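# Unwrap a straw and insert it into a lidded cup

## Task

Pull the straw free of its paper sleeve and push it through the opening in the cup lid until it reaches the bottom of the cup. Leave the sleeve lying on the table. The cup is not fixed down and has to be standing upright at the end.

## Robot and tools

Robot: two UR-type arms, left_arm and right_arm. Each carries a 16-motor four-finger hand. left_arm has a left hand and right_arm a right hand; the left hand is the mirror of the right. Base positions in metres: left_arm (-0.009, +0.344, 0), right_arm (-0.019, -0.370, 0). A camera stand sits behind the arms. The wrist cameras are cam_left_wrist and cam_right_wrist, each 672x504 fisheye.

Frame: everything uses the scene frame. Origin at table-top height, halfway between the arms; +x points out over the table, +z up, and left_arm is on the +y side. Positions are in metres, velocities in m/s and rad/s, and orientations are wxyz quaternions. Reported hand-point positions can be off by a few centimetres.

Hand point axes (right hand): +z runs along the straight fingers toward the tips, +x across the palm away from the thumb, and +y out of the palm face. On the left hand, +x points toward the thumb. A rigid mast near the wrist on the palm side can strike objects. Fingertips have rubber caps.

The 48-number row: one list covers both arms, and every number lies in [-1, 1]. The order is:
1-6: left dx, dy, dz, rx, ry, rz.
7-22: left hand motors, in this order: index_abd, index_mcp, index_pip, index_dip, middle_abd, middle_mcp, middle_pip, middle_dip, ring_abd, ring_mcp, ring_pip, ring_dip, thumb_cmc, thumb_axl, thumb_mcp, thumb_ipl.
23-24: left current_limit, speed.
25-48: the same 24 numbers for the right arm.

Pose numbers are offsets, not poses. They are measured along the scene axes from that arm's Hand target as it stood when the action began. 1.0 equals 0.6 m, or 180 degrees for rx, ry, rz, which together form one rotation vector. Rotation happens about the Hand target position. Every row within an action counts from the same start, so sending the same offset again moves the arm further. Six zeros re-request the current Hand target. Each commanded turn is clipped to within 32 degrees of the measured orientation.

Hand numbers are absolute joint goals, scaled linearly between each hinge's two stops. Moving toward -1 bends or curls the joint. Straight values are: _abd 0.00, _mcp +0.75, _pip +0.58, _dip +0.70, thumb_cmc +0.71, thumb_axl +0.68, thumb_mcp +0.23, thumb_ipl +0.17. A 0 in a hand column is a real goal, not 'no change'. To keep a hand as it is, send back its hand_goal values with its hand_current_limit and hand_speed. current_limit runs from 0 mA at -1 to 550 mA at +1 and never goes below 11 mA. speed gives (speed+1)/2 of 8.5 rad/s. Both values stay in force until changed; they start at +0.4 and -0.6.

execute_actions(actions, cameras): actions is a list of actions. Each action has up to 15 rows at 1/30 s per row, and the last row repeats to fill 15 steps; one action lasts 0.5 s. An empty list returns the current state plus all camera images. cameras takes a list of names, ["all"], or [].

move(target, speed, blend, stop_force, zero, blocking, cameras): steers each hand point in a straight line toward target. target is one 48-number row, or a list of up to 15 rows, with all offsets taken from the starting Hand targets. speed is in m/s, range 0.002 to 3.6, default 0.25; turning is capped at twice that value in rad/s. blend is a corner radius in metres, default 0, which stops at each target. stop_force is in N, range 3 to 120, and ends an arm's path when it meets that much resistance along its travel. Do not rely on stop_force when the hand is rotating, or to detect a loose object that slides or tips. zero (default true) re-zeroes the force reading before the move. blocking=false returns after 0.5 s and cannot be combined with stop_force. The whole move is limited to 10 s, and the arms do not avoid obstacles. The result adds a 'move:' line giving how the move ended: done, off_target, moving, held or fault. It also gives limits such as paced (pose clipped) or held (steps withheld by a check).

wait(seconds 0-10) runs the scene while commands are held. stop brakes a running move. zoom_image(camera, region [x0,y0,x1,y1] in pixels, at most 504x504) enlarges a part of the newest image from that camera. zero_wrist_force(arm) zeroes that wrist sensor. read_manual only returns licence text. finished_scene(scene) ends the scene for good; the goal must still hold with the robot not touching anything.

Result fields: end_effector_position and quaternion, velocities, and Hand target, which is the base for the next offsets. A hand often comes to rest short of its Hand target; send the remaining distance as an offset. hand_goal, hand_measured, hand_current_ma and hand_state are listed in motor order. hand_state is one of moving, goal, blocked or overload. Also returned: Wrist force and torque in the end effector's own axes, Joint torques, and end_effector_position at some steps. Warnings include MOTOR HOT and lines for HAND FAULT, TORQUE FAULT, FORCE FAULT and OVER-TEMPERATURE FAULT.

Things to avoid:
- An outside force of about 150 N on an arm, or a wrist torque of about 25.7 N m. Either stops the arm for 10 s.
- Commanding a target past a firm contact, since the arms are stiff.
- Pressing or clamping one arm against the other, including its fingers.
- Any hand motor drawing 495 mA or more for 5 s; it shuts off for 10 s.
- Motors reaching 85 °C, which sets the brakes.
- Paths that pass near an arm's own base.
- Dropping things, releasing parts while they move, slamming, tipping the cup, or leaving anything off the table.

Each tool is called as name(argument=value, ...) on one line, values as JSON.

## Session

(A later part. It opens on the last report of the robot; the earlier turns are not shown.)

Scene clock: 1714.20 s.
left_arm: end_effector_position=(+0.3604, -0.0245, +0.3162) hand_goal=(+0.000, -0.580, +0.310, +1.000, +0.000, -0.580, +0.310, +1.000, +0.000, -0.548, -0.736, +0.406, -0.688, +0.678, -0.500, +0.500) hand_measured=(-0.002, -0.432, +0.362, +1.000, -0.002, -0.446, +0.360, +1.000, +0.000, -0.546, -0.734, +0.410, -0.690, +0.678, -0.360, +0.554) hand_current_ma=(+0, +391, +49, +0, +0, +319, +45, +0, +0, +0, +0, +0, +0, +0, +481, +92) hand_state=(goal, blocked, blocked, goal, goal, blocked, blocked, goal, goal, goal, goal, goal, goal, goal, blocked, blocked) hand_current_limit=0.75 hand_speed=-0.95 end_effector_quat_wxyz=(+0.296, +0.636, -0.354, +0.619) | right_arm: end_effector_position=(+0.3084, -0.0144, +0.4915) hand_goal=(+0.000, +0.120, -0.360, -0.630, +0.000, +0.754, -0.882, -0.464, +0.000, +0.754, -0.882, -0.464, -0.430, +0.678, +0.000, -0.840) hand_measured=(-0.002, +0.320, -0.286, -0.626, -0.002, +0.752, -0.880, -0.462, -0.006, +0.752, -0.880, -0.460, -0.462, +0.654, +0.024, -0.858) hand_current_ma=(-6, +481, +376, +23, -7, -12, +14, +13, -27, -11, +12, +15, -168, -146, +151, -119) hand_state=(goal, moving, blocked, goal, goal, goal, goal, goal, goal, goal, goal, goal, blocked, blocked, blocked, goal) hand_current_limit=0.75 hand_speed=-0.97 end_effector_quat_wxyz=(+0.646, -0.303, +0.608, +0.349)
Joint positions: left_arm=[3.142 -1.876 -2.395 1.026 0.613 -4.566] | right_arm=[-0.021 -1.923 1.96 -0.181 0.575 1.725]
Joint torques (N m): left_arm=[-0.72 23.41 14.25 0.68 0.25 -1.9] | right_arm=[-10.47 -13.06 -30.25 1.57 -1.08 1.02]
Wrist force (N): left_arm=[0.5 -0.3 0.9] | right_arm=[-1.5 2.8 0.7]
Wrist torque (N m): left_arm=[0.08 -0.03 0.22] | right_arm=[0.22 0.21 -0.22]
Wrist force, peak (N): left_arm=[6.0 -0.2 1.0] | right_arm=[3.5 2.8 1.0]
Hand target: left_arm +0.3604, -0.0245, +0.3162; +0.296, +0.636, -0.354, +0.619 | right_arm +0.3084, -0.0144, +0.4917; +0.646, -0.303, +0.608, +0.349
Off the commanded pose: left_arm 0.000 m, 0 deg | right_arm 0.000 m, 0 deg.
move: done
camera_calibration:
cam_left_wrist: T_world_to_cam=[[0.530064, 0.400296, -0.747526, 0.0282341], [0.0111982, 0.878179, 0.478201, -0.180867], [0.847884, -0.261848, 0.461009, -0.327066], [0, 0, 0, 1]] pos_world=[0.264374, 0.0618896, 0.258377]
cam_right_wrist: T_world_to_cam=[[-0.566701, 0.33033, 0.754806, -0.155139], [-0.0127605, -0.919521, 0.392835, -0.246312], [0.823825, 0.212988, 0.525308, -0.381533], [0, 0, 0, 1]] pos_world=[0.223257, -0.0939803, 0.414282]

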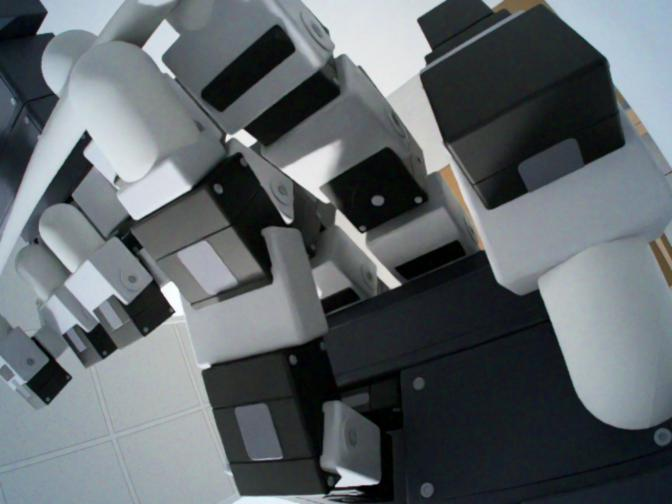

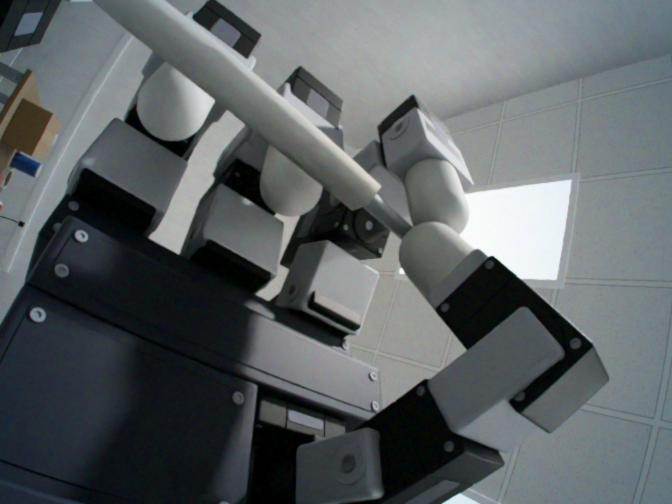

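move(target=[[0,0,0,0,0,0, 0,-0.58,0.31,1.0, 0,-0.58,0.31,1.0, 0,-0.548,-0.737,0.406, -0.689,0.677,-0.50,0.50, 0.75,-0.95, 0,0,0,0,0,0, 0,0.46,-0.223,-0.599, 0,0.753,-0.883,-0.464, 0,0.753,-0.883,-0.464, -0.43,0.677,0.2,-0.859, 0.2,-0.95],[0,0,0,0,0,0, 0,-0.58,0.31,1.0, 0,-0.58,0.31,1.0, 0,-0.548,-0.737,0.406, -0.689,0.677,-0.50,0.50, 0.75,-0.95, 0.0205,-0.0144,0,0,0,0, 0,0.534,-0.223,-0.599, 0,0.753,-0.883,-0.464, 0,0.753,-0.883,-0.464, -0.43,0.677,0.28,-0.859, 0.2,-0.9]], speed=0.02, cameras=["cam_right_wrist"])

zoom_image(camera="cam_right_wrist", region=[370, 110, 534, 274])

Scene clock: 1798.43 s.
left_arm: end_effector_position=(+0.3604, -0.0245, +0.3162) hand_goal=(+0.000, -0.580, +0.310, +1.000, +0.000, -0.580, +0.310, +1.000, +0.000, -0.548, -0.736, +0.406, -0.688, +0.678, -0.500, +0.500) hand_measured=(-0.004, -0.432, +0.362, +1.000, -0.004, -0.446, +0.362, +1.000, +0.000, -0.546, -0.734, +0.410, -0.692, +0.678, -0.360, +0.554) hand_current_ma=(+0, +391, +49, +0, +0, +319, +48, +0, +0, +0, +0, +0, +0, +0, +481, +92) hand_state=(goal, blocked, blocked, goal, goal, blocked, blocked, goal, goal, goal, goal, goal, goal, goal, blocked, blocked) hand_current_limit=0.75 hand_speed=-0.95 end_effector_quat_wxyz=(+0.296, +0.636, -0.354, +0.619) | right_arm: end_effector_position=(+0.3207, -0.0230, +0.4917) hand_goal=(+0.000, +0.534, -0.222, -0.598, +0.000, +0.754, -0.882, -0.464, +0.000, +0.754, -0.882, -0.464, -0.430, +0.678, +0.280, -0.858) hand_measured=(-0.002, +0.532, -0.226, -0.598, -0.002, +0.752, -0.880, -0.462, -0.006, +0.752, -0.880, -0.460, -0.448, +0.674, +0.278, -0.860) hand_current_ma=(-10, -13, -15, +4, -7, -12, +14, +13, -27, -11, +12, +15, -97, -24, -15, -15) hand_state=(goal, goal, goal, goal, goal, goal, goal, goal, goal, goal, goal, goal, goal, goal, goal, goal) hand_current_limit=0.20 hand_speed=-0.90 end_effector_quat_wxyz=(+0.646, -0.303, +0.608, +0.349)
Joint positions: left_arm=[3.142 -1.876 -2.395 1.026 0.613 -4.566] | right_arm=[-0.051 -1.902 1.946 -0.195 0.545 1.733]
Joint torques (N m): left_arm=[-2.53 23.87 13.97 0.46 0.38 -1.78] | right_arm=[-10.49 0.21 -30.3 -4.2 -1.09 1.67]
Wrist force (N): left_arm=[0.4 0.3 0.7] | right_arm=[-1.6 2.8 1.0]
Wrist torque (N m): left_arm=[0.10 0.02 0.27] | right_arm=[0.24 0.22 -0.24]
Wrist force, peak (N): left_arm=[0.8 0.0 1.2] | right_arm=[-1.8 3.0 0.8]
Hand target: left_arm +0.3604, -0.0245, +0.3162; +0.296, +0.636, -0.354, +0.619 | right_arm +0.3207, -0.0230, +0.4917; +0.646, -0.303, +0.608, +0.349
Off the commanded pose: left_arm 0.000 m, 0 deg | right_arm 0.000 m, 0 deg.
move: done
camera_calibration:
cam_right_wrist: T_world_to_cam=[[-0.566701, 0.33033, 0.754806, -0.145445], [-0.0127605, -0.919521, 0.392835, -0.254234], [0.823825, 0.212988, 0.525308, -0.389919], [0, 0, 0, 1]] pos_world=[0.235557, -0.10268, 0.414482]
Images, in order (width x height): cam_right_wrist 672x504.

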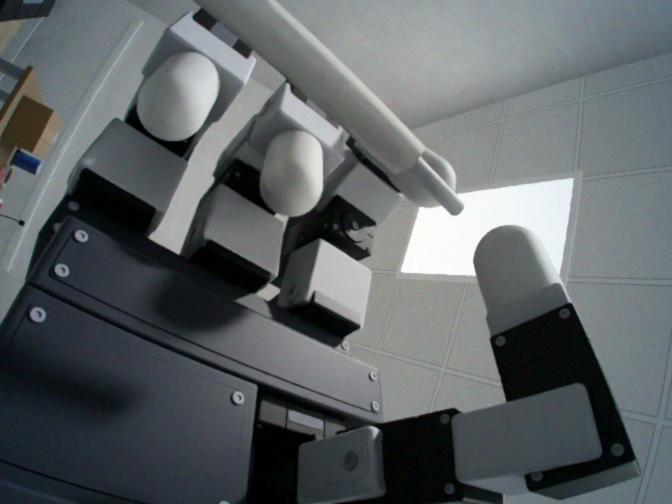

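Scaled by 3.073 from the camera's 672x504 image, which has a finer 960x720 frame.

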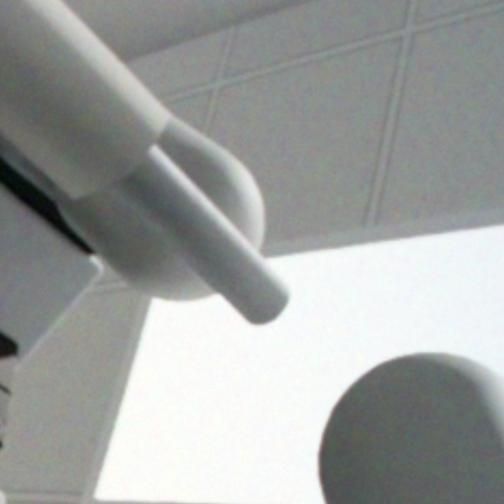

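execute_actions(actions=[], cameras=["cam_right_wrist"])

zoom_image(camera="cam_right_wrist", region=[370, 110, 534, 274])

Scene clock: 1845.27 s.
left_arm: end_effector_position=(+0.3604, -0.0245, +0.3162) hand_goal=(+0.000, -0.580, +0.310, +1.000, +0.000, -0.580, +0.310, +1.000, +0.000, -0.548, -0.736, +0.406, -0.688, +0.678, -0.500, +0.500) hand_measured=(-0.004, -0.432, +0.362, +1.000, -0.004, -0.446, +0.362, +1.000, +0.000, -0.546, -0.734, +0.410, -0.692, +0.678, -0.360, +0.554) hand_current_ma=(+0, +391, +49, +0, +0, +319, +48, +0, +0, +0, +0, +0, +0, +0, +481, +92) hand_state=(goal, blocked, blocked, goal, goal, blocked, blocked, goal, goal, goal, goal, goal, goal, goal, blocked, blocked) hand_current_limit=0.75 hand_speed=-0.95 end_effector_quat_wxyz=(+0.296, +0.636, -0.354, +0.619) | right_arm: end_effector_position=(+0.3207, -0.0230, +0.4917) hand_goal=(+0.000, +0.534, -0.222, -0.598, +0.000, +0.754, -0.882, -0.464, +0.000, +0.754, -0.882, -0.464, -0.430, +0.678, +0.280, -0.858) hand_measured=(-0.002, +0.532, -0.226, -0.598, -0.002, +0.752, -0.880, -0.462, -0.006, +0.752, -0.880, -0.460, -0.448, +0.674, +0.278, -0.860) hand_current_ma=(-10, -13, -15, +4, -7, -12, +14, +13, -27, -11, +12, +15, -97, -24, -15, -15) hand_state=(goal, goal, goal, goal, goal, goal, goal, goal, goal, goal, goal, goal, goal, goal, goal, goal) hand_current_limit=0.20 hand_speed=-0.90 end_effector_quat_wxyz=(+0.646, -0.303, +0.608, +0.349)
Joint positions: left_arm=[3.142 -1.876 -2.395 1.026 0.613 -4.566] | right_arm=[-0.051 -1.902 1.946 -0.195 0.545 1.733]
Joint velocities: within noise
Joint torques (N m): left_arm=[-2.69 23.48 14.52 0.28 0.26 -1.69] | right_arm=[-9.33 -0.61 -30.04 -4.11 -1.22 1.76]
Motor temperatures (°C): left_arm=[32 29 30 40 35 37] | right_arm=[28 31 31 41 34 33]
Wrist force (N): left_arm=[0.4 0.0 0.6] | right_arm=[-1.8 2.5 0.9]
Wrist torque (N m): left_arm=[0.08 0.01 0.28] | right_arm=[0.19 0.23 -0.27]
Wrist force, peak (N): left_arm=[0.7 0.0 0.9] | right_arm=[-2.0 2.8 0.9]
Hand target: left_arm +0.3604, -0.0245, +0.3162; +0.296, +0.636, -0.354, +0.619 | right_arm +0.3207, -0.0230, +0.4917; +0.646, -0.303, +0.608, +0.349
Off the commanded pose: left_arm 0.000 m, 0 deg | right_arm 0.000 m, 0 deg.
camera_calibration:
cam_right_wrist: T_world_to_cam=[[-0.566701, 0.33033, 0.754806, -0.145445], [-0.0127605, -0.919521, 0.392835, -0.254234], [0.823825, 0.212988, 0.525308, -0.389919], [0, 0, 0, 1]] pos_world=[0.235557, -0.10268, 0.414482]
Images, in order (width x height): cam_right_wrist 672x504.

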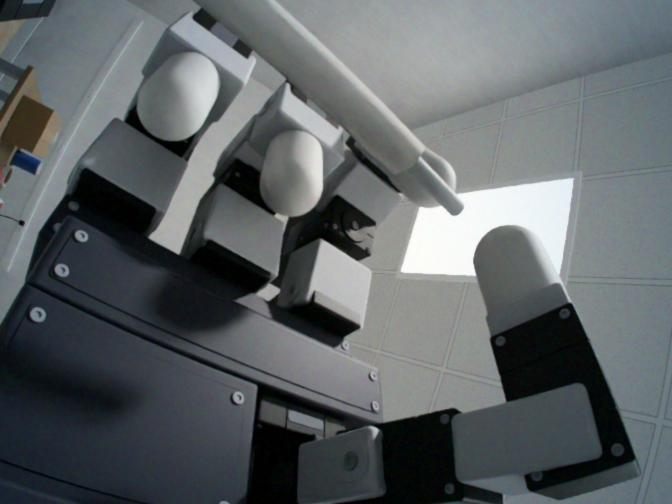

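Scaled by 3.073 from the camera's 672x504 image, which has a finer 960x720 frame.

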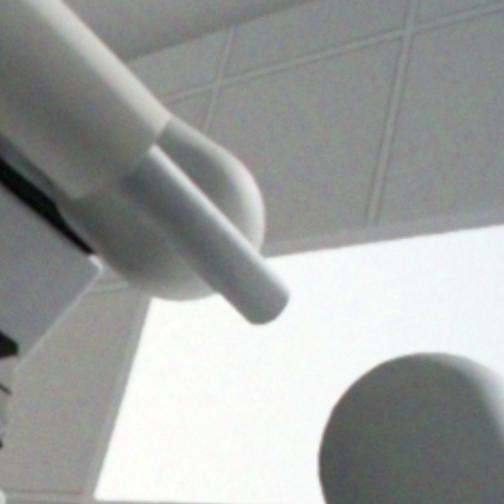

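move(target=[[0,0,0,0,0,0,0,-0.58,0.31,1.0,0,-0.58,0.31,1.0,0,-0.548,-0.737,0.406,-0.689,0.677,-0.50,0.50,0.75,-0.95,0,0,-0.025,0,0,0,0,0.534,-0.223,-0.599,0,0.753,-0.883,-0.464,0,0.753,-0.883,-0.464,-0.43,0.677,0.28,-0.859,0.2,-0.9],[0,0,0,0,0,0,0,-0.58,0.31,1.0,0,-0.58,0.31,1.0,0,-0.548,-0.737,0.406,-0.689,0.677,-0.50,0.50,0.75,-0.95,-0.0137,0.0096,-0.0245,0,0,0,0,0.534,-0.223,-0.599,0,0.753,-0.883,-0.464,0,0.753,-0.883,-0.464,-0.43,0.677,0.28,-0.859,0.2,-0.9]], speed=0.05, cameras=["cam_right_wrist"])

zoom_image(camera="cam_right_wrist", region=[370, 110, 534, 274])

Scene clock: 1914.63 s.
left_arm: end_effector_position=(+0.3604, -0.0245, +0.3162) hand_goal=(+0.000, -0.580, +0.310, +1.000, +0.000, -0.580, +0.310, +1.000, +0.000, -0.548, -0.736, +0.406, -0.688, +0.678, -0.500, +0.500) hand_measured=(-0.004, -0.432, +0.362, +1.000, -0.004, -0.446, +0.362, +1.000, +0.000, -0.546, -0.734, +0.410, -0.692, +0.678, -0.360, +0.554) hand_current_ma=(+0, +391, +49, +0, +0, +319, +48, +0, +0, +0, +0, +0, +0, +0, +481, +92) hand_state=(goal, blocked, blocked, goal, goal, blocked, blocked, goal, goal, goal, goal, goal, goal, goal, blocked, blocked) hand_current_limit=0.75 hand_speed=-0.95 end_effector_quat_wxyz=(+0.296, +0.636, -0.354, +0.619) | right_arm: end_effector_position=(+0.3127, -0.0174, +0.4770) hand_goal=(+0.000, +0.534, -0.222, -0.598, +0.000, +0.754, -0.882, -0.464, +0.000, +0.754, -0.882, -0.464, -0.430, +0.678, +0.280, -0.858) hand_measured=(-0.002, +0.532, -0.226, -0.598, -0.002, +0.752, -0.880, -0.462, -0.006, +0.752, -0.880, -0.460, -0.448, +0.674, +0.278, -0.860) hand_current_ma=(-10, -12, -15, +4, -7, -12, +14, +13, -27, -11, +12, +15, -97, -24, -15, -15) hand_state=(goal, goal, goal, goal, goal, goal, goal, goal, goal, goal, goal, goal, goal, goal, goal, goal) hand_current_limit=0.20 hand_speed=-0.90 end_effector_quat_wxyz=(+0.646, -0.303, +0.608, +0.349)
Joint positions: left_arm=[3.142 -1.876 -2.395 1.026 0.613 -4.566] | right_arm=[-0.031 -1.913 1.991 -0.224 0.564 1.727]
Joint torques (N m): left_arm=[-4.43 24.14 15.25 0.08 0.37 -1.76] | right_arm=[8.74 -14.79 -14.55 1.55 1.51 -1.36]
Wrist force (N): left_arm=[0.6 0.0 0.8] | right_arm=[-2.0 2.5 1.0]
Wrist torque (N m): left_arm=[0.05 -0.01 0.29] | right_arm=[0.19 0.26 -0.20]
Wrist force, peak (N): left_arm=[0.7 0.3 1.0] | right_arm=[-1.7 3.0 1.0]
Hand target: left_arm +0.3604, -0.0245, +0.3162; +0.296, +0.636, -0.354, +0.619 | right_arm +0.3125, -0.0173, +0.4770; +0.646, -0.303, +0.608, +0.349
Off the commanded pose: left_arm 0.000 m, 0 deg | right_arm 0.000 m, 0 deg.
move: done
camera_calibration:
cam_right_wrist: T_world_to_cam=[[-0.566728, 0.330322, 0.754789, -0.140754], [-0.0126844, -0.919501, 0.392882, -0.243354], [0.823807, 0.213083, 0.525297, -0.376803], [0, 0, 0, 1]] pos_world=[0.227557, -0.0969803, 0.399782]
Images, in order (width x height): cam_right_wrist 672x504.

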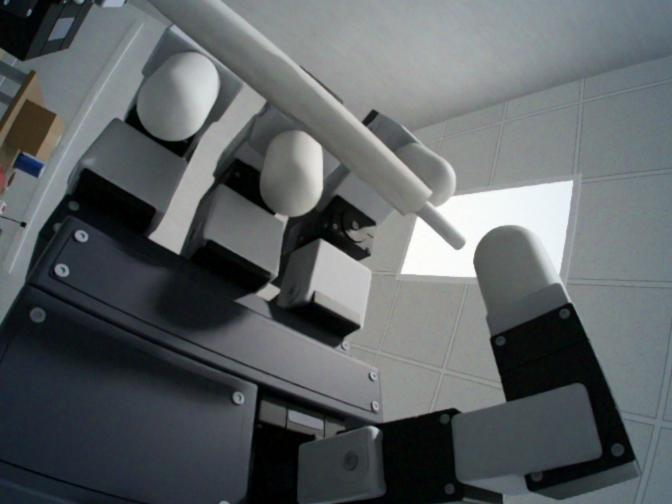

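Scaled by 3.073 from the camera's 672x504 image, which has a finer 960x720 frame.

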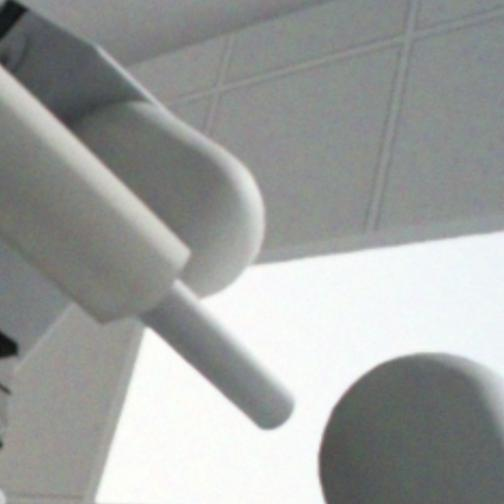

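move(target=[0,0,0,0,0,0,0,-0.58,0.31,1.0,0,-0.58,0.31,1.0,0,-0.548,-0.737,0.406,-0.689,0.677,-0.50,0.50,0.75,-0.95,-0.0002,-0.006,-0.0005,0,0,0,0,0.534,-0.223,-0.599,0,0.753,-0.883,-0.464,0,0.753,-0.883,-0.464,-0.43,0.677,0.28,-0.859,0.2,-0.9], speed=0.05, cameras=["cam_right_wrist"])

zoom_image(camera="cam_right_wrist", region=[370, 110, 534, 274])

Scene clock: 1937.17 s.
left_arm: end_effector_position=(+0.3604, -0.0245, +0.3162) hand_goal=(+0.000, -0.580, +0.310, +1.000, +0.000, -0.580, +0.310, +1.000, +0.000, -0.548, -0.736, +0.406, -0.688, +0.678, -0.500, +0.500) hand_measured=(-0.004, -0.432, +0.362, +1.000, -0.004, -0.446, +0.362, +1.000, +0.000, -0.546, -0.734, +0.410, -0.692, +0.678, -0.360, +0.554) hand_current_ma=(+0, +391, +49, +0, +0, +319, +48, +0, +0, +0, +0, +0, +0, +0, +481, +92) hand_state=(goal, blocked, blocked, goal, goal, blocked, blocked, goal, goal, goal, goal, goal, goal, goal, blocked, blocked) hand_current_limit=0.75 hand_speed=-0.95 end_effector_quat_wxyz=(+0.296, +0.636, -0.354, +0.619) | right_arm: end_effector_position=(+0.3124, -0.0208, +0.4767) hand_goal=(+0.000, +0.534, -0.222, -0.598, +0.000, +0.754, -0.882, -0.464, +0.000, +0.754, -0.882, -0.464, -0.430, +0.678, +0.280, -0.858) hand_measured=(-0.002, +0.532, -0.226, -0.598, -0.002, +0.752, -0.880, -0.462, -0.006, +0.752, -0.880, -0.460, -0.448, +0.674, +0.278, -0.860) hand_current_ma=(-10, -12, -15, +4, -7, -12, +14, +13, -27, -11, +12, +15, -97, -24, -15, -15) hand_state=(goal, goal, goal, goal, goal, goal, goal, goal, goal, goal, goal, goal, goal, goal, goal, goal) hand_current_limit=0.20 hand_speed=-0.90 end_effector_quat_wxyz=(+0.646, -0.303, +0.608, +0.349)
Joint positions: left_arm=[3.142 -1.876 -2.395 1.026 0.613 -4.566] | right_arm=[-0.044 -1.919 1.995 -0.225 0.551 1.731]
Joint torques (N m): left_arm=[-3.82 25.23 13.7 -0.08 0.51 -1.73] | right_arm=[-9.81 -13.59 -14.52 -4.31 -1.25 1.61]
Wrist force (N): left_arm=[0.4 0.2 0.6] | right_arm=[-1.8 2.5 0.9]
Wrist torque (N m): left_arm=[0.10 0.00 0.28] | right_arm=[0.20 0.24 -0.27]
Wrist force, peak (N): left_arm=[0.7 -0.1 1.0] | right_arm=[-1.9 2.9 1.4]
Hand target: left_arm +0.3604, -0.0245, +0.3162; +0.296, +0.636, -0.354, +0.619 | right_arm +0.3124, -0.0209, +0.4767; +0.646, -0.303, +0.608, +0.349
Off the commanded pose: left_arm 0.000 m, 0 deg | right_arm 0.000 m, 0 deg.
move: done
camera_calibration:
cam_right_wrist: T_world_to_cam=[[-0.566701, 0.33033, 0.754806, -0.139587], [-0.0127605, -0.919521, 0.392835, -0.246332], [0.823825, 0.212988, 0.525308, -0.375691], [0, 0, 0, 1]] pos_world=[0.227257, -0.10038, 0.399482]
Images, in order (width x height): cam_right_wrist 672x504.

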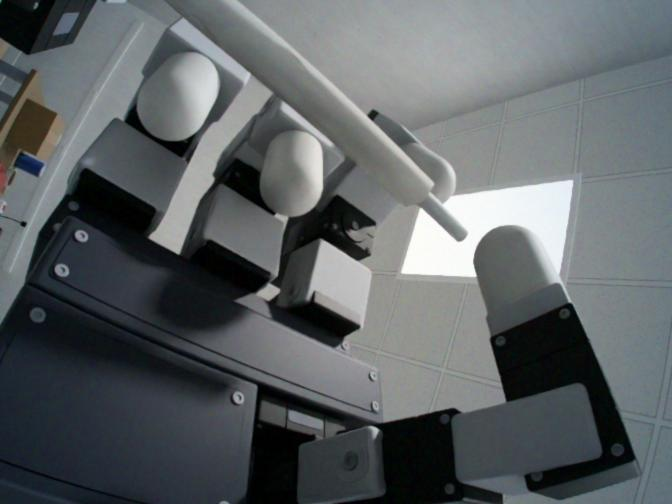

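Scaled by 3.073 from the camera's 672x504 image, which has a finer 960x720 frame.

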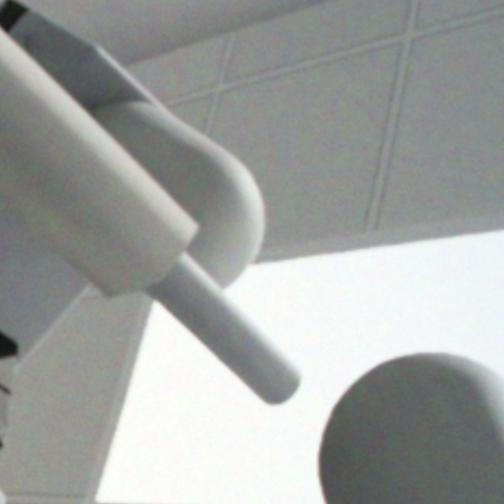

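move(target=[0,0,0,0,0,0,0,-0.58,0.31,1.0,0,-0.58,0.31,1.0,0,-0.548,-0.737,0.406,-0.689,0.677,-0.50,0.50,0.75,-0.95,0,0,0,0,0,0,0,0.38,-0.223,-0.599,0,0.753,-0.883,-0.464,0,0.753,-0.883,-0.464,-0.43,0.677,0.14,-0.859,0.3,-0.93], speed=0.05, cameras=["cam_right_wrist"])

zoom_image(camera="cam_right_wrist", region=[370, 110, 534, 274])

Scene clock: 1948.03 s.
left_arm: end_effector_position=(+0.3604, -0.0245, +0.3162) hand_goal=(+0.000, -0.580, +0.310, +1.000, +0.000, -0.580, +0.310, +1.000, +0.000, -0.548, -0.736, +0.406, -0.688, +0.678, -0.500, +0.500) hand_measured=(-0.004, -0.432, +0.362, +1.000, -0.004, -0.446, +0.362, +1.000, +0.000, -0.546, -0.734, +0.410, -0.692, +0.678, -0.360, +0.554) hand_current_ma=(+0, +391, +49, +0, +0, +319, +48, +0, +0, +0, +0, +0, +0, +0, +481, +92) hand_state=(goal, blocked, blocked, goal, goal, blocked, blocked, goal, goal, goal, goal, goal, goal, goal, blocked, blocked) hand_current_limit=0.75 hand_speed=-0.95 end_effector_quat_wxyz=(+0.296, +0.636, -0.354, +0.619) | right_arm: end_effector_position=(+0.3124, -0.0209, +0.4767) hand_goal=(+0.000, +0.380, -0.222, -0.598, +0.000, +0.754, -0.882, -0.464, +0.000, +0.754, -0.882, -0.464, -0.430, +0.678, +0.140, -0.858) hand_measured=(-0.002, +0.386, -0.224, -0.598, -0.002, +0.752, -0.880, -0.462, -0.006, +0.752, -0.880, -0.460, -0.448, +0.674, +0.142, -0.860) hand_current_ma=(-10, +29, -11, +4, -7, -12, +14, +13, -27, -11, +12, +15, -97, -24, +15, -15) hand_state=(goal, goal, goal, goal, goal, goal, goal, goal, goal, goal, goal, goal, goal, goal, goal, goal) hand_current_limit=0.30 hand_speed=-0.93 end_effector_quat_wxyz=(+0.646, -0.303, +0.608, +0.349)
Joint positions: left_arm=[3.142 -1.876 -2.395 1.026 0.613 -4.566] | right_arm=[-0.045 -1.919 1.996 -0.226 0.551 1.731]
Joint torques (N m): left_arm=[-5.4 25.98 14.4 -0.18 0.23 -1.7] | right_arm=[-9.99 -13.3 -13.31 -4.18 -1.12 1.83]
Wrist force (N): left_arm=[0.4 0.2 0.8] | right_arm=[-1.7 2.3 1.0]
Wrist torque (N m): left_arm=[0.07 0.01 0.31] | right_arm=[0.17 0.24 -0.28]
Wrist force, peak (N): left_arm=[0.7 -0.1 0.9] | right_arm=[-2.0 2.8 1.2]
Hand target: left_arm +0.3604, -0.0245, +0.3162; +0.296, +0.636, -0.354, +0.619 | right_arm +0.3124, -0.0209, +0.4767; +0.646, -0.303, +0.608, +0.349
Off the commanded pose: left_arm 0.000 m, 0 deg | right_arm 0.000 m, 0 deg.
move: done
camera_calibration:
cam_right_wrist: T_world_to_cam=[[-0.566701, 0.33033, 0.754806, -0.139554], [-0.0127605, -0.919521, 0.392835, -0.246424], [0.823825, 0.212988, 0.525308, -0.37567], [0, 0, 0, 1]] pos_world=[0.227257, -0.10048, 0.399482]
Images, in order (width x height): cam_right_wrist 672x504.

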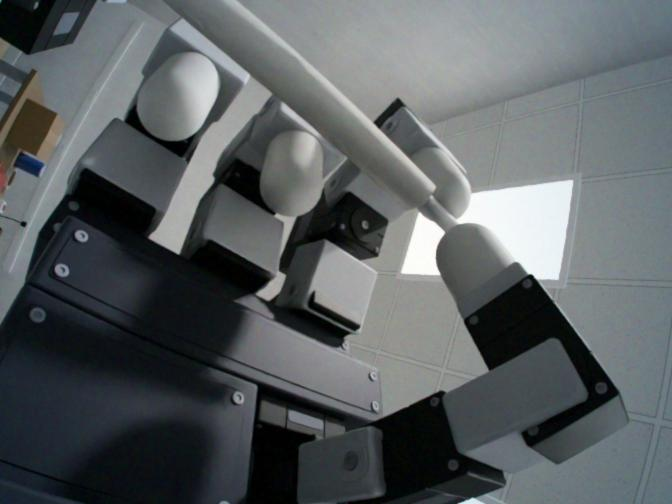

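Scaled by 3.073 from the camera's 672x504 image, which has a finer 960x720 frame.

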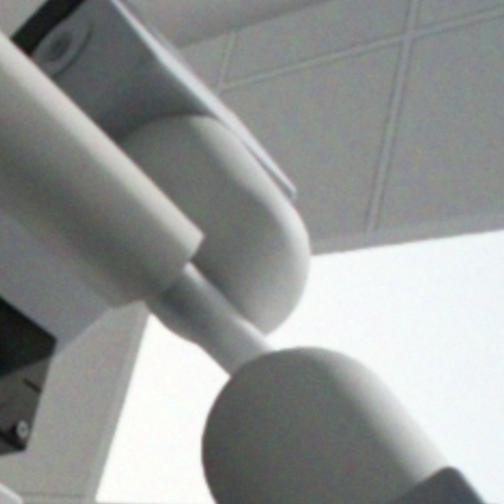

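move(target=[0,0,0,0,0,0,0,-0.58,0.31,1.0,0,-0.58,0.31,1.0,0,-0.548,-0.737,0.406,-0.689,0.677,-0.50,0.50,0.75,-0.95,0,0,0,0,0,0,0,0.33,-0.24,-0.599,0,0.753,-0.883,-0.464,0,0.753,-0.883,-0.464,-0.43,0.677,0.10,-0.859,0.3,-0.95], speed=0.05, cameras=["cam_right_wrist"])

zoom_image(camera="cam_right_wrist", region=[370, 110, 534, 274])

Scene clock: 1957.03 s.
left_arm: end_effector_position=(+0.3604, -0.0245, +0.3162) hand_goal=(+0.000, -0.580, +0.310, +1.000, +0.000, -0.580, +0.310, +1.000, +0.000, -0.548, -0.736, +0.406, -0.688, +0.678, -0.500, +0.500) hand_measured=(-0.004, -0.432, +0.362, +1.000, -0.004, -0.446, +0.362, +1.000, +0.000, -0.546, -0.734, +0.410, -0.692, +0.678, -0.360, +0.554) hand_current_ma=(+0, +391, +49, +0, +0, +319, +48, +0, +0, +0, +0, +0, +0, +0, +481, +92) hand_state=(goal, blocked, blocked, goal, goal, blocked, blocked, goal, goal, goal, goal, goal, goal, goal, blocked, blocked) hand_current_limit=0.75 hand_speed=-0.95 end_effector_quat_wxyz=(+0.296, +0.636, -0.354, +0.619) | right_arm: end_effector_position=(+0.3124, -0.0209, +0.4767) hand_goal=(+0.000, +0.330, -0.240, -0.598, +0.000, +0.754, -0.882, -0.464, +0.000, +0.754, -0.882, -0.464, -0.430, +0.678, +0.100, -0.858) hand_measured=(-0.002, +0.344, -0.234, -0.598, -0.002, +0.752, -0.880, -0.462, -0.006, +0.752, -0.880, -0.460, -0.448, +0.674, +0.108, -0.860) hand_current_ma=(-10, +74, +28, +4, -7, -12, +14, +13, -27, -11, +12, +15, -97, -24, +50, -13) hand_state=(goal, goal, goal, goal, goal, goal, goal, goal, goal, goal, goal, goal, goal, goal, goal, goal) hand_current_limit=0.30 hand_speed=-0.95 end_effector_quat_wxyz=(+0.646, -0.303, +0.608, +0.349)
Joint positions: left_arm=[3.142 -1.876 -2.395 1.026 0.613 -4.566] | right_arm=[-0.045 -1.919 1.996 -0.226 0.551 1.731]
Joint torques (N m): left_arm=[-5.28 26.87 14.4 -0.34 0.41 -1.61] | right_arm=[-10.7 -14.31 -13.49 -4.13 -1.17 1.68]
Wrist force (N): left_arm=[0.5 0.2 0.7] | right_arm=[-1.9 2.5 1.2]
Wrist torque (N m): left_arm=[0.09 -0.02 0.31] | right_arm=[0.19 0.27 -0.30]
Wrist force, peak (N): left_arm=[0.8 0.0 1.0] | right_arm=[-2.2 2.9 1.3]
Hand target: left_arm +0.3604, -0.0245, +0.3162; +0.296, +0.636, -0.354, +0.619 | right_arm +0.3124, -0.0209, +0.4767; +0.646, -0.303, +0.608, +0.349
Off the commanded pose: left_arm 0.000 m, 0 deg | right_arm 0.000 m, 0 deg.
move: done
camera_calibration:
cam_right_wrist: T_world_to_cam=[[-0.566701, 0.33033, 0.754806, -0.139554], [-0.0127605, -0.919521, 0.392835, -0.246424], [0.823825, 0.212988, 0.525308, -0.37567], [0, 0, 0, 1]] pos_world=[0.227257, -0.10048, 0.399482]
Images, in order (width x height): cam_right_wrist 672x504.

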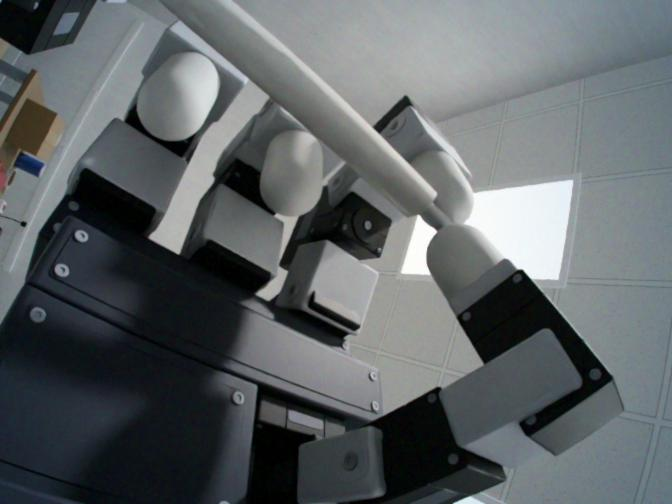

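Scaled by 3.073 from the camera's 672x504 image, which has a finer 960x720 frame.

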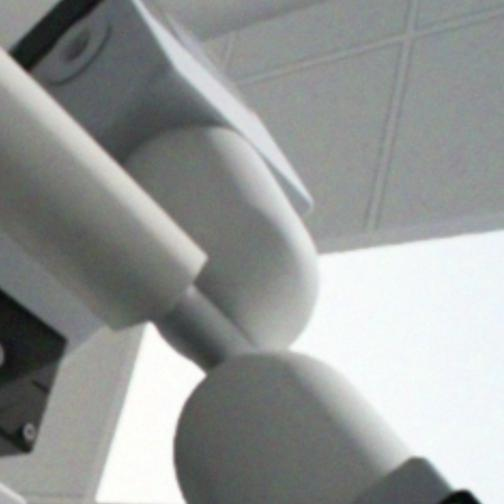

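move(target=[[0,0,0,0,0,0,0,-0.58,0.31,1.0,0,-0.58,0.31,1.0,0,-0.548,-0.737,0.406,-0.689,0.677,-0.50,0.50,0.75,-0.95,0,0,0,0,0,0,0,0.38,-0.223,-0.599,0,0.753,-0.883,-0.464,0,0.753,-0.883,-0.464,-0.43,0.677,0.14,-0.859,0.3,-0.93],[0,0,0,0,0,0,0,-0.58,0.31,1.0,0,-0.58,0.31,1.0,0,-0.548,-0.737,0.406,-0.689,0.677,-0.50,0.50,0.75,-0.95,0.0020,-0.0015,0,0,0,0,0,0.33,-0.24,-0.599,0,0.753,-0.883,-0.464,0,0.753,-0.883,-0.464,-0.43,0.677,0.10,-0.859,0.3,-0.95]], speed=0.05, cameras=["cam_right_wrist"])

zoom_image(camera="cam_right_wrist", region=[370, 110, 534, 274])

Scene clock: 1973.10 s.
left_arm: end_effector_position=(+0.3604, -0.0245, +0.3162) hand_goal=(+0.000, -0.580, +0.310, +1.000, +0.000, -0.580, +0.310, +1.000, +0.000, -0.548, -0.736, +0.406, -0.688, +0.678, -0.500, +0.500) hand_measured=(-0.004, -0.432, +0.362, +1.000, -0.006, -0.446, +0.362, +1.000, +0.000, -0.546, -0.734, +0.410, -0.692, +0.678, -0.360, +0.554) hand_current_ma=(+0, +383, +49, +0, -1, +319, +48, +0, +0, +0, +0, +0, -1, +0, +481, +92) hand_state=(goal, blocked, blocked, goal, goal, blocked, blocked, goal, goal, goal, goal, goal, goal, goal, blocked, blocked) hand_current_limit=0.75 hand_speed=-0.95 end_effector_quat_wxyz=(+0.296, +0.636, -0.354, +0.619) | right_arm: end_effector_position=(+0.3136, -0.0218, +0.4767) hand_goal=(+0.000, +0.330, -0.240, -0.598, +0.000, +0.754, -0.882, -0.464, +0.000, +0.754, -0.882, -0.464, -0.430, +0.678, +0.100, -0.858) hand_measured=(-0.002, +0.346, -0.236, -0.598, -0.002, +0.752, -0.880, -0.462, -0.006, +0.752, -0.880, -0.460, -0.448, +0.674, +0.110, -0.860) hand_current_ma=(-10, +83, +22, +4, -7, -12, +14, +13, -27, -11, +12, +15, -96, -24, +60, -11) hand_state=(goal, goal, goal, goal, goal, goal, goal, goal, goal, goal, goal, goal, goal, goal, goal, goal) hand_current_limit=0.30 hand_speed=-0.95 end_effector_quat_wxyz=(+0.646, -0.303, +0.608, +0.349)
Joint positions: left_arm=[3.142 -1.876 -2.395 1.026 0.613 -4.566] | right_arm=[-0.048 -1.917 1.994 -0.227 0.548 1.732]
Joint torques (N m): left_arm=[-6 26.63 14.8 -0.3 0.15 -1.57] | right_arm=[-10.52 0.2 -30.25 -4.24 -1.29 1.66]
Wrist force (N): left_arm=[0.6 0.3 0.7] | right_arm=[-1.5 2.6 1.0]
Wrist torque (N m): left_arm=[0.10 -0.02 0.30] | right_arm=[0.21 0.21 -0.25]
Wrist force, peak (N): left_arm=[0.7 0.1 1.1] | right_arm=[-2.1 3.0 1.0]
Hand target: left_arm +0.3604, -0.0245, +0.3162; +0.296, +0.636, -0.354, +0.619 | right_arm +0.3136, -0.0218, +0.4767; +0.646, -0.303, +0.608, +0.349
Off the commanded pose: left_arm 0.000 m, 0 deg | right_arm 0.000 m, 0 deg.
move: done
camera_calibration:
cam_right_wrist: T_world_to_cam=[[-0.566701, 0.33033, 0.754806, -0.138576], [-0.0127605, -0.919521, 0.392835, -0.247236], [0.823825, 0.212988, 0.525308, -0.376467], [0, 0, 0, 1]] pos_world=[0.228457, -0.10138, 0.399482]
Images, in order (width x height): cam_right_wrist 672x504.

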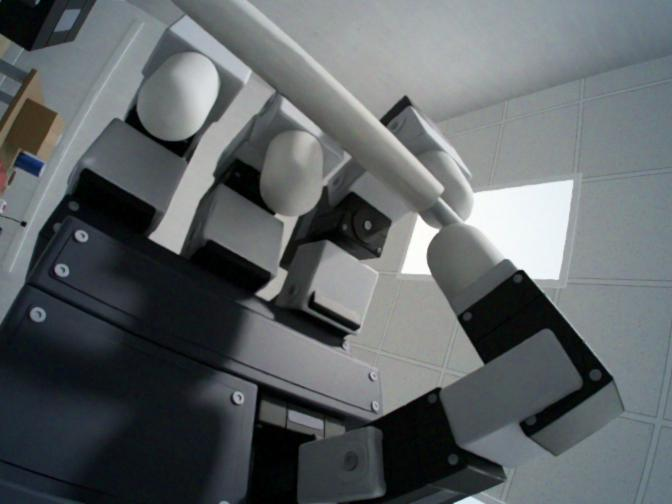

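Scaled by 3.073 from the camera's 672x504 image, which has a finer 960x720 frame.

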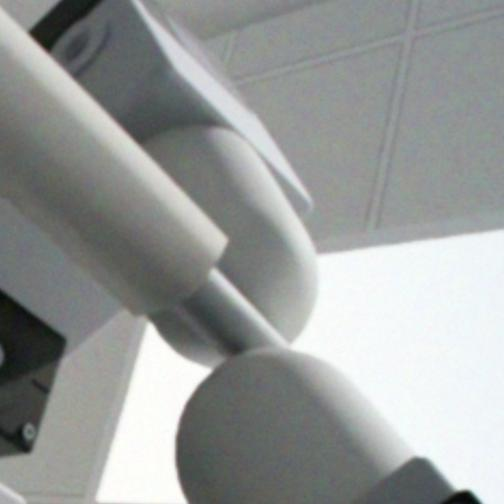

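move(target=[[0,0,0,0,0,0,0,-0.58,0.31,1.0,0,-0.58,0.31,1.0,0,-0.548,-0.737,0.406,-0.689,0.677,-0.50,0.50,0.75,-0.95,0,0,0,0,0,0,0,0.38,-0.223,-0.599,0,0.753,-0.883,-0.464,0,0.753,-0.883,-0.464,-0.43,0.677,0.14,-0.859,0.3,-0.93],[0,0,0,0,0,0,0,-0.58,0.31,1.0,0,-0.58,0.31,1.0,0,-0.548,-0.737,0.406,-0.689,0.677,-0.50,0.50,0.75,-0.95,-0.0011,0.0008,0,0,0,0,0,0.33,-0.24,-0.599,0,0.753,-0.883,-0.464,0,0.753,-0.883,-0.464,-0.43,0.677,0.10,-0.859,0.3,-0.95]], speed=0.05, cameras=["cam_right_wrist"])

zoom_image(camera="cam_right_wrist", region=[370, 110, 534, 274])

Scene clock: 1992.27 s.
left_arm: end_effector_position=(+0.3604, -0.0245, +0.3162) hand_goal=(+0.000, -0.580, +0.310, +1.000, +0.000, -0.580, +0.310, +1.000, +0.000, -0.548, -0.736, +0.406, -0.688, +0.678, -0.500, +0.500) hand_measured=(-0.004, -0.434, +0.362, +1.000, -0.006, -0.446, +0.362, +1.000, +0.000, -0.546, -0.734, +0.410, -0.692, +0.678, -0.360, +0.554) hand_current_ma=(+0, +381, +49, +0, -1, +319, +48, +0, +0, +0, +0, +0, -1, +0, +481, +92) hand_state=(goal, blocked, blocked, goal, goal, blocked, blocked, goal, goal, goal, goal, goal, goal, goal, blocked, blocked) hand_current_limit=0.75 hand_speed=-0.95 end_effector_quat_wxyz=(+0.296, +0.636, -0.354, +0.619) | right_arm: end_effector_position=(+0.3129, -0.0213, +0.4767) hand_goal=(+0.000, +0.330, -0.240, -0.598, +0.000, +0.754, -0.882, -0.464, +0.000, +0.754, -0.882, -0.464, -0.430, +0.678, +0.100, -0.858) hand_measured=(-0.002, +0.346, -0.236, -0.598, -0.002, +0.752, -0.880, -0.462, -0.006, +0.752, -0.880, -0.460, -0.448, +0.674, +0.110, -0.860) hand_current_ma=(-10, +85, +16, +4, -7, -12, +14, +13, -27, -11, +12, +15, -96, -24, +68, -10) hand_state=(goal, goal, goal, goal, goal, goal, goal, goal, goal, goal, goal, goal, goal, goal, goal, goal) hand_current_limit=0.30 hand_speed=-0.95 end_effector_quat_wxyz=(+0.646, -0.303, +0.608, +0.349)
Joint positions: left_arm=[3.142 -1.876 -2.395 1.026 0.613 -4.566] | right_arm=[-0.046 -1.918 1.995 -0.226 0.55 1.731]
Joint torques (N m): left_arm=[-6.23 27.35 13.54 -0.27 0.05 -1.51] | right_arm=[8.3 -13.43 -13.7 1.74 1.76 -1.46]
Wrist force (N): left_arm=[0.4 -0.1 0.7] | right_arm=[-1.9 2.6 1.1]
Wrist torque (N m): left_arm=[0.05 0.01 0.31] | right_arm=[0.22 0.26 -0.27]
Wrist force, peak (N): left_arm=[0.7 0.4 1.0] | right_arm=[-2.2 2.9 1.0]
Hand target: left_arm +0.3604, -0.0245, +0.3162; +0.296, +0.636, -0.354, +0.619 | right_arm +0.3129, -0.0213, +0.4767; +0.646, -0.303, +0.608, +0.349
Off the commanded pose: left_arm 0.000 m, 0 deg | right_arm 0.000 m, 0 deg.
move: done
camera_calibration:
cam_right_wrist: T_world_to_cam=[[-0.566701, 0.33033, 0.754806, -0.139138], [-0.0127605, -0.919521, 0.392835, -0.246786], [0.823825, 0.212988, 0.525308, -0.375996], [0, 0, 0, 1]] pos_world=[0.227757, -0.10088, 0.399482]
Images, in order (width x height): cam_right_wrist 672x504.

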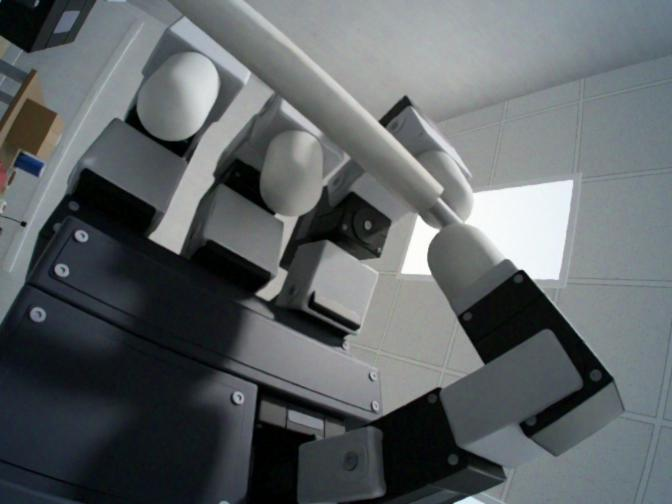

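Scaled by 3.073 from the camera's 672x504 image, which has a finer 960x720 frame.

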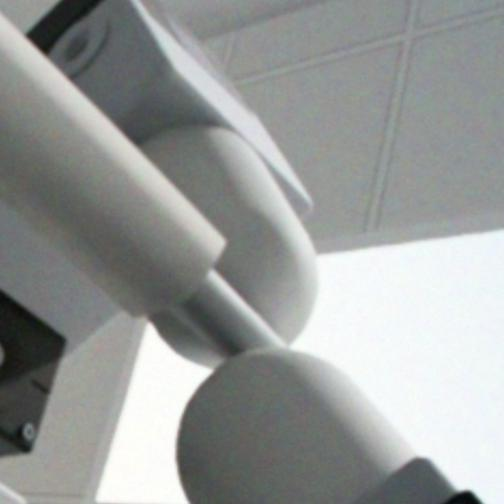

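move(target=[[0,0,0,0,0,0,0,-0.58,0.31,1.0,0,-0.58,0.31,1.0,0,-0.548,-0.737,0.406,-0.689,0.677,-0.50,0.50,0.75,-0.95,0,0,0,0,0,0,0,0.38,-0.223,-0.599,0,0.753,-0.883,-0.464,0,0.753,-0.883,-0.464,-0.43,0.677,0.14,-0.859,0.3,-0.93],[0,0,0,0,0,0,0,-0.58,0.31,1.0,0,-0.58,0.31,1.0,0,-0.548,-0.737,0.406,-0.689,0.677,-0.50,0.50,0.75,-0.95,-0.0017,0.0012,0,0,0,0,0,0.33,-0.24,-0.599,0,0.753,-0.883,-0.464,0,0.753,-0.883,-0.464,-0.43,0.677,0.10,-0.859,0.3,-0.95]], speed=0.05, cameras=["cam_right_wrist"])

zoom_image(camera="cam_right_wrist", region=[370, 110, 534, 274])

Scene clock: 2003.97 s.
left_arm: end_effector_position=(+0.3604, -0.0245, +0.3162) hand_goal=(+0.000, -0.580, +0.310, +1.000, +0.000, -0.580, +0.310, +1.000, +0.000, -0.548, -0.736, +0.406, -0.688, +0.678, -0.500, +0.500) hand_measured=(-0.004, -0.434, +0.362, +1.000, -0.006, -0.446, +0.362, +1.000, +0.000, -0.546, -0.734, +0.410, -0.694, +0.678, -0.360, +0.554) hand_current_ma=(+0, +379, +49, +0, -1, +319, +48, +0, +0, +0, +0, +0, -1, +0, +481, +92) hand_state=(goal, blocked, blocked, goal, goal, blocked, blocked, goal, goal, goal, goal, goal, goal, goal, blocked, blocked) hand_current_limit=0.75 hand_speed=-0.95 end_effector_quat_wxyz=(+0.296, +0.636, -0.354, +0.619) | right_arm: end_effector_position=(+0.3119, -0.0206, +0.4767) hand_goal=(+0.000, +0.330, -0.240, -0.598, +0.000, +0.754, -0.882, -0.464, +0.000, +0.754, -0.882, -0.464, -0.430, +0.678, +0.100, -0.858) hand_measured=(-0.002, +0.346, -0.238, -0.598, -0.002, +0.752, -0.880, -0.462, -0.006, +0.752, -0.880, -0.460, -0.448, +0.674, +0.112, -0.860) hand_current_ma=(-10, +86, +15, +4, -7, -12, +14, +13, -27, -11, +12, +15, -96, -24, +75, -9) hand_state=(goal, goal, goal, goal, goal, goal, goal, goal, goal, goal, goal, goal, goal, goal, goal, goal) hand_current_limit=0.30 hand_speed=-0.95 end_effector_quat_wxyz=(+0.646, -0.303, +0.608, +0.349)
Joint positions: left_arm=[3.142 -1.876 -2.395 1.026 0.613 -4.566] | right_arm=[-0.044 -1.92 1.996 -0.225 0.552 1.731]
Joint torques (N m): left_arm=[-5.8 27.68 14.56 -0.29 0.24 -1.47] | right_arm=[8.39 -12.92 -13.64 1.63 1.72 -1.62]
Wrist force (N): left_arm=[0.4 0.1 1.0] | right_arm=[-2.0 2.7 1.2]
Wrist torque (N m): left_arm=[0.04 0.01 0.31] | right_arm=[0.22 0.27 -0.24]
Wrist force, peak (N): left_arm=[0.5 0.2 1.3] | right_arm=[-2.0 2.8 1.5]
Hand target: left_arm +0.3604, -0.0245, +0.3162; +0.296, +0.636, -0.354, +0.619 | right_arm +0.3119, -0.0206, +0.4767; +0.646, -0.303, +0.608, +0.349
Off the commanded pose: left_arm 0.000 m, 0 deg | right_arm 0.000 m, 0 deg.
move: done
camera_calibration:
cam_right_wrist: T_world_to_cam=[[-0.566701, 0.33033, 0.754806, -0.139936], [-0.0127605, -0.919521, 0.392835, -0.246155], [0.823825, 0.212988, 0.525308, -0.375322], [0, 0, 0, 1]] pos_world=[0.226757, -0.10018, 0.399482]
Images, in order (width x height): cam_right_wrist 672x504.

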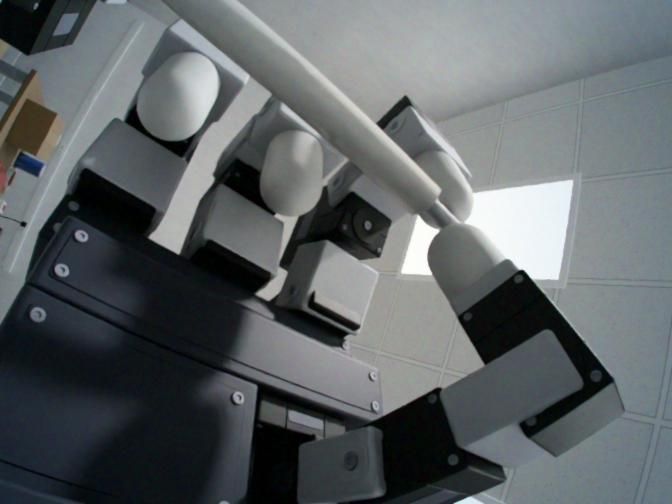

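Scaled by 3.073 from the camera's 672x504 image, which has a finer 960x720 frame.

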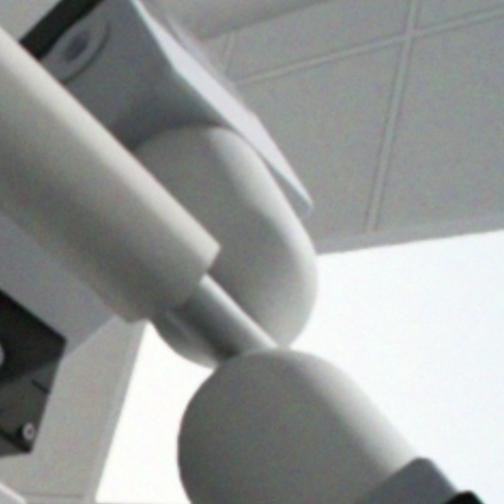

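move(target=[0,0,0,0,0,0,0,-0.58,0.31,1.0,0,-0.58,0.31,1.0,0,-0.548,-0.737,0.406,-0.689,0.677,-0.50,0.50,0.75,-0.95,-0.0005,0.0003,0,0,0,0,0,0.12,-0.36,-0.63,0,0.753,-0.883,-0.464,0,0.753,-0.883,-0.464,-0.43,0.677,0.0,-0.84,0.5,-0.97], speed=0.05, cameras=["cam_right_wrist"])

zoom_image(camera="cam_right_wrist", region=[370, 110, 534, 274])

Scene clock: 2009.63 s.
left_arm: end_effector_position=(+0.3604, -0.0245, +0.3162) hand_goal=(+0.000, -0.580, +0.310, +1.000, +0.000, -0.580, +0.310, +1.000, +0.000, -0.548, -0.736, +0.406, -0.688, +0.678, -0.500, +0.500) hand_measured=(-0.004, -0.434, +0.362, +1.000, -0.006, -0.446, +0.362, +1.000, +0.000, -0.546, -0.734, +0.410, -0.694, +0.678, -0.360, +0.554) hand_current_ma=(+0, +379, +49, +0, -1, +319, +48, +0, +0, +0, +0, +0, -1, +0, +481, +92) hand_state=(goal, blocked, blocked, goal, goal, blocked, blocked, goal, goal, goal, goal, goal, goal, goal, blocked, blocked) hand_current_limit=0.75 hand_speed=-0.95 end_effector_quat_wxyz=(+0.296, +0.636, -0.354, +0.619) | right_arm: end_effector_position=(+0.3116, -0.0204, +0.4767) hand_goal=(+0.000, +0.120, -0.360, -0.630, +0.000, +0.754, -0.882, -0.464, +0.000, +0.754, -0.882, -0.464, -0.430, +0.678, +0.000, -0.840) hand_measured=(-0.002, +0.346, -0.240, -0.622, -0.002, +0.752, -0.880, -0.462, -0.006, +0.752, -0.880, -0.460, -0.446, +0.674, +0.094, -0.854) hand_current_ma=(-10, +413, +361, +38, -7, -12, +14, +13, -27, -11, +12, +15, -85, -21, +319, -93) hand_state=(goal, blocked, moving, goal, goal, goal, goal, goal, goal, goal, goal, goal, goal, goal, moving, goal) hand_current_limit=0.50 hand_speed=-0.97 end_effector_quat_wxyz=(+0.646, -0.303, +0.608, +0.349)
Joint positions: left_arm=[3.142 -1.876 -2.395 1.026 0.613 -4.566] | right_arm=[-0.043 -1.92 1.996 -0.225 0.553 1.731]
Joint torques (N m): left_arm=[-5.06 28.76 13.48 -0.3 0.07 -1.56] | right_arm=[8.14 -13.98 -13.93 1.7 1.79 -1.58]
Wrist force (N): left_arm=[0.5 0.0 1.1] | right_arm=[-1.7 2.7 1.1]
Wrist torque (N m): left_arm=[0.06 0.00 0.28] | right_arm=[0.20 0.23 -0.20]
Wrist force, peak (N): left_arm=[0.5 0.0 1.2] | right_arm=[-2.2 2.8 1.1]
Hand target: left_arm +0.3604, -0.0245, +0.3162; +0.296, +0.636, -0.354, +0.619 | right_arm +0.3116, -0.0204, +0.4767; +0.646, -0.303, +0.608, +0.349
Off the commanded pose: left_arm 0.000 m, 0 deg | right_arm 0.000 m, 0 deg.
move: done
camera_calibration:
cam_right_wrist: T_world_to_cam=[[-0.566701, 0.33033, 0.754806, -0.140172], [-0.0127605, -0.919521, 0.392835, -0.245975], [0.823825, 0.212988, 0.525308, -0.375117], [0, 0, 0, 1]] pos_world=[0.226457, -0.0999803, 0.399482]
Images, in order (width x height): cam_right_wrist 672x504.

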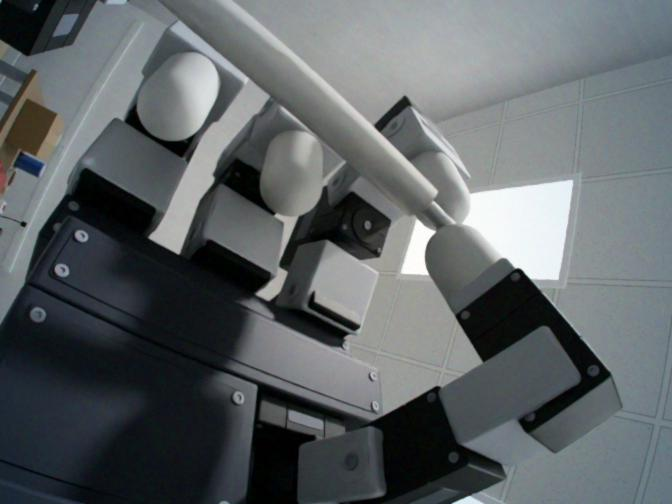

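Scaled by 3.073 from the camera's 672x504 image, which has a finer 960x720 frame.

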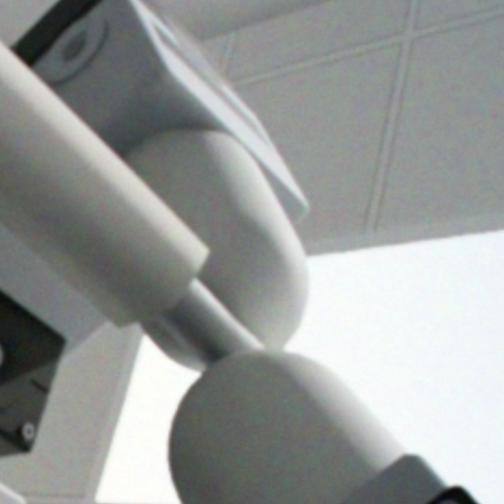

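move(target=[0,0,0,0,0,0,0,-0.38,0.343,1.0,0,-0.38,0.343,1.0,0,-0.548,-0.737,0.406,-0.689,0.677,-0.30,0.524,0.6,-0.96,0,0,0,0,0,0,0,0.12,-0.36,-0.63,0,0.753,-0.883,-0.464,0,0.753,-0.883,-0.464,-0.43,0.677,0.0,-0.84,0.65,-0.97], speed=0.05, cameras=["cam_left_wrist","cam_right_wrist"])

Scene clock: 2038.13 s.
left_arm: end_effector_position=(+0.3604, -0.0245, +0.3162) hand_goal=(+0.000, -0.380, +0.344, +1.000, +0.000, -0.380, +0.344, +1.000, +0.000, -0.548, -0.736, +0.406, -0.688, +0.678, -0.300, +0.524) hand_measured=(-0.004, -0.434, +0.372, +1.000, -0.006, -0.446, +0.374, +1.000, +0.000, -0.546, -0.734, +0.410, -0.694, +0.678, -0.362, +0.558) hand_current_ma=(+0, +131, +15, +0, -1, +96, +18, +0, +0, +0, +0, +0, -1, +0, +177, +39) hand_state=(goal, moving, blocked, goal, goal, moving, blocked, goal, goal, goal, goal, goal, goal, goal, moving, blocked) hand_current_limit=0.60 hand_speed=-0.96 end_effector_quat_wxyz=(+0.296, +0.636, -0.354, +0.619) | right_arm: end_effector_position=(+0.3116, -0.0204, +0.4767) hand_goal=(+0.000, +0.120, -0.360, -0.630, +0.000, +0.754, -0.882, -0.464, +0.000, +0.754, -0.882, -0.464, -0.430, +0.678, +0.000, -0.840) hand_measured=(-0.002, +0.346, -0.244, -0.628, -0.002, +0.752, -0.880, -0.462, -0.006, +0.752, -0.880, -0.460, -0.446, +0.674, +0.090, -0.854) hand_current_ma=(-10, +454, +454, +12, -7, -12, +14, +13, -27, -11, +12, +15, -83, -19, +454, -93) hand_state=(goal, blocked, blocked, goal, goal, goal, goal, goal, goal, goal, goal, goal, goal, goal, blocked, goal) hand_current_limit=0.65 hand_speed=-0.97 end_effector_quat_wxyz=(+0.646, -0.303, +0.608, +0.349)
Joint positions: left_arm=[3.142 -1.876 -2.395 1.026 0.613 -4.566] | right_arm=[-0.043 -1.92 1.996 -0.225 0.553 1.731]
Joint torques (N m): left_arm=[-3.5 29.22 13.35 -0.3 0.07 -1.48] | right_arm=[8.16 -12.97 -13.67 1.57 1.76 -1.42]
Wrist force (N): left_arm=[0.7 -0.3 1.1] | right_arm=[-1.7 2.7 1.0]
Wrist torque (N m): left_arm=[0.02 -0.02 0.29] | right_arm=[0.22 0.23 -0.20]
Wrist force, peak (N): left_arm=[0.8 0.2 1.2] | right_arm=[-1.9 3.1 1.0]
Hand target: left_arm +0.3604, -0.0245, +0.3162; +0.296, +0.636, -0.354, +0.619 | right_arm +0.3116, -0.0204, +0.4767; +0.646, -0.303, +0.608, +0.349
Off the commanded pose: left_arm 0.000 m, 0 deg | right_arm 0.000 m, 0 deg.
move: done
camera_calibration:
cam_left_wrist: T_world_to_cam=[[0.530064, 0.400296, -0.747526, 0.0282341], [0.0111982, 0.878179, 0.478201, -0.180867], [0.847884, -0.261848, 0.461009, -0.327066], [0, 0, 0, 1]] pos_world=[0.264374, 0.0618896, 0.258377]
cam_right_wrist: T_world_to_cam=[[-0.566701, 0.33033, 0.754806, -0.140172], [-0.0127605, -0.919521, 0.392835, -0.245975], [0.823825, 0.212988, 0.525308, -0.375117], [0, 0, 0, 1]] pos_world=[0.226457, -0.0999803, 0.399482]

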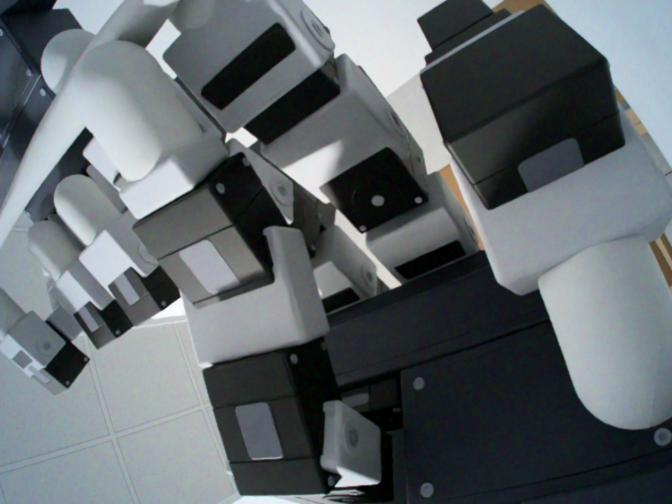

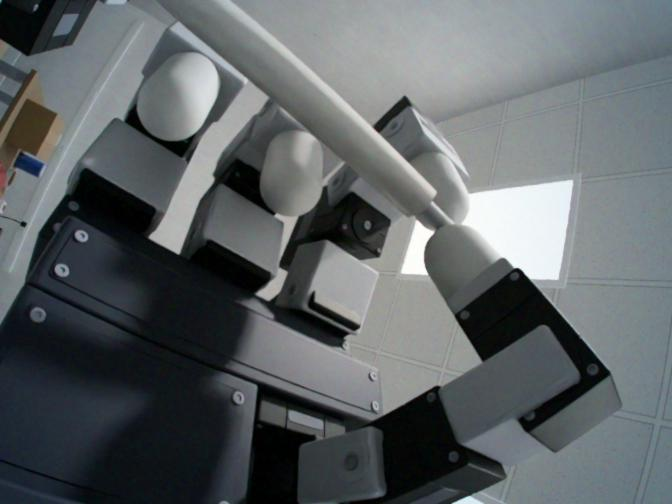

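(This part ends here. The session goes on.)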